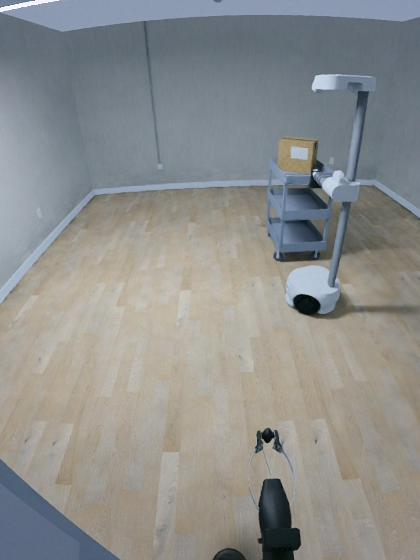

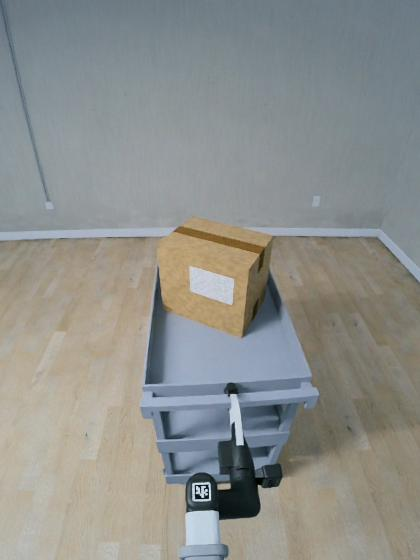

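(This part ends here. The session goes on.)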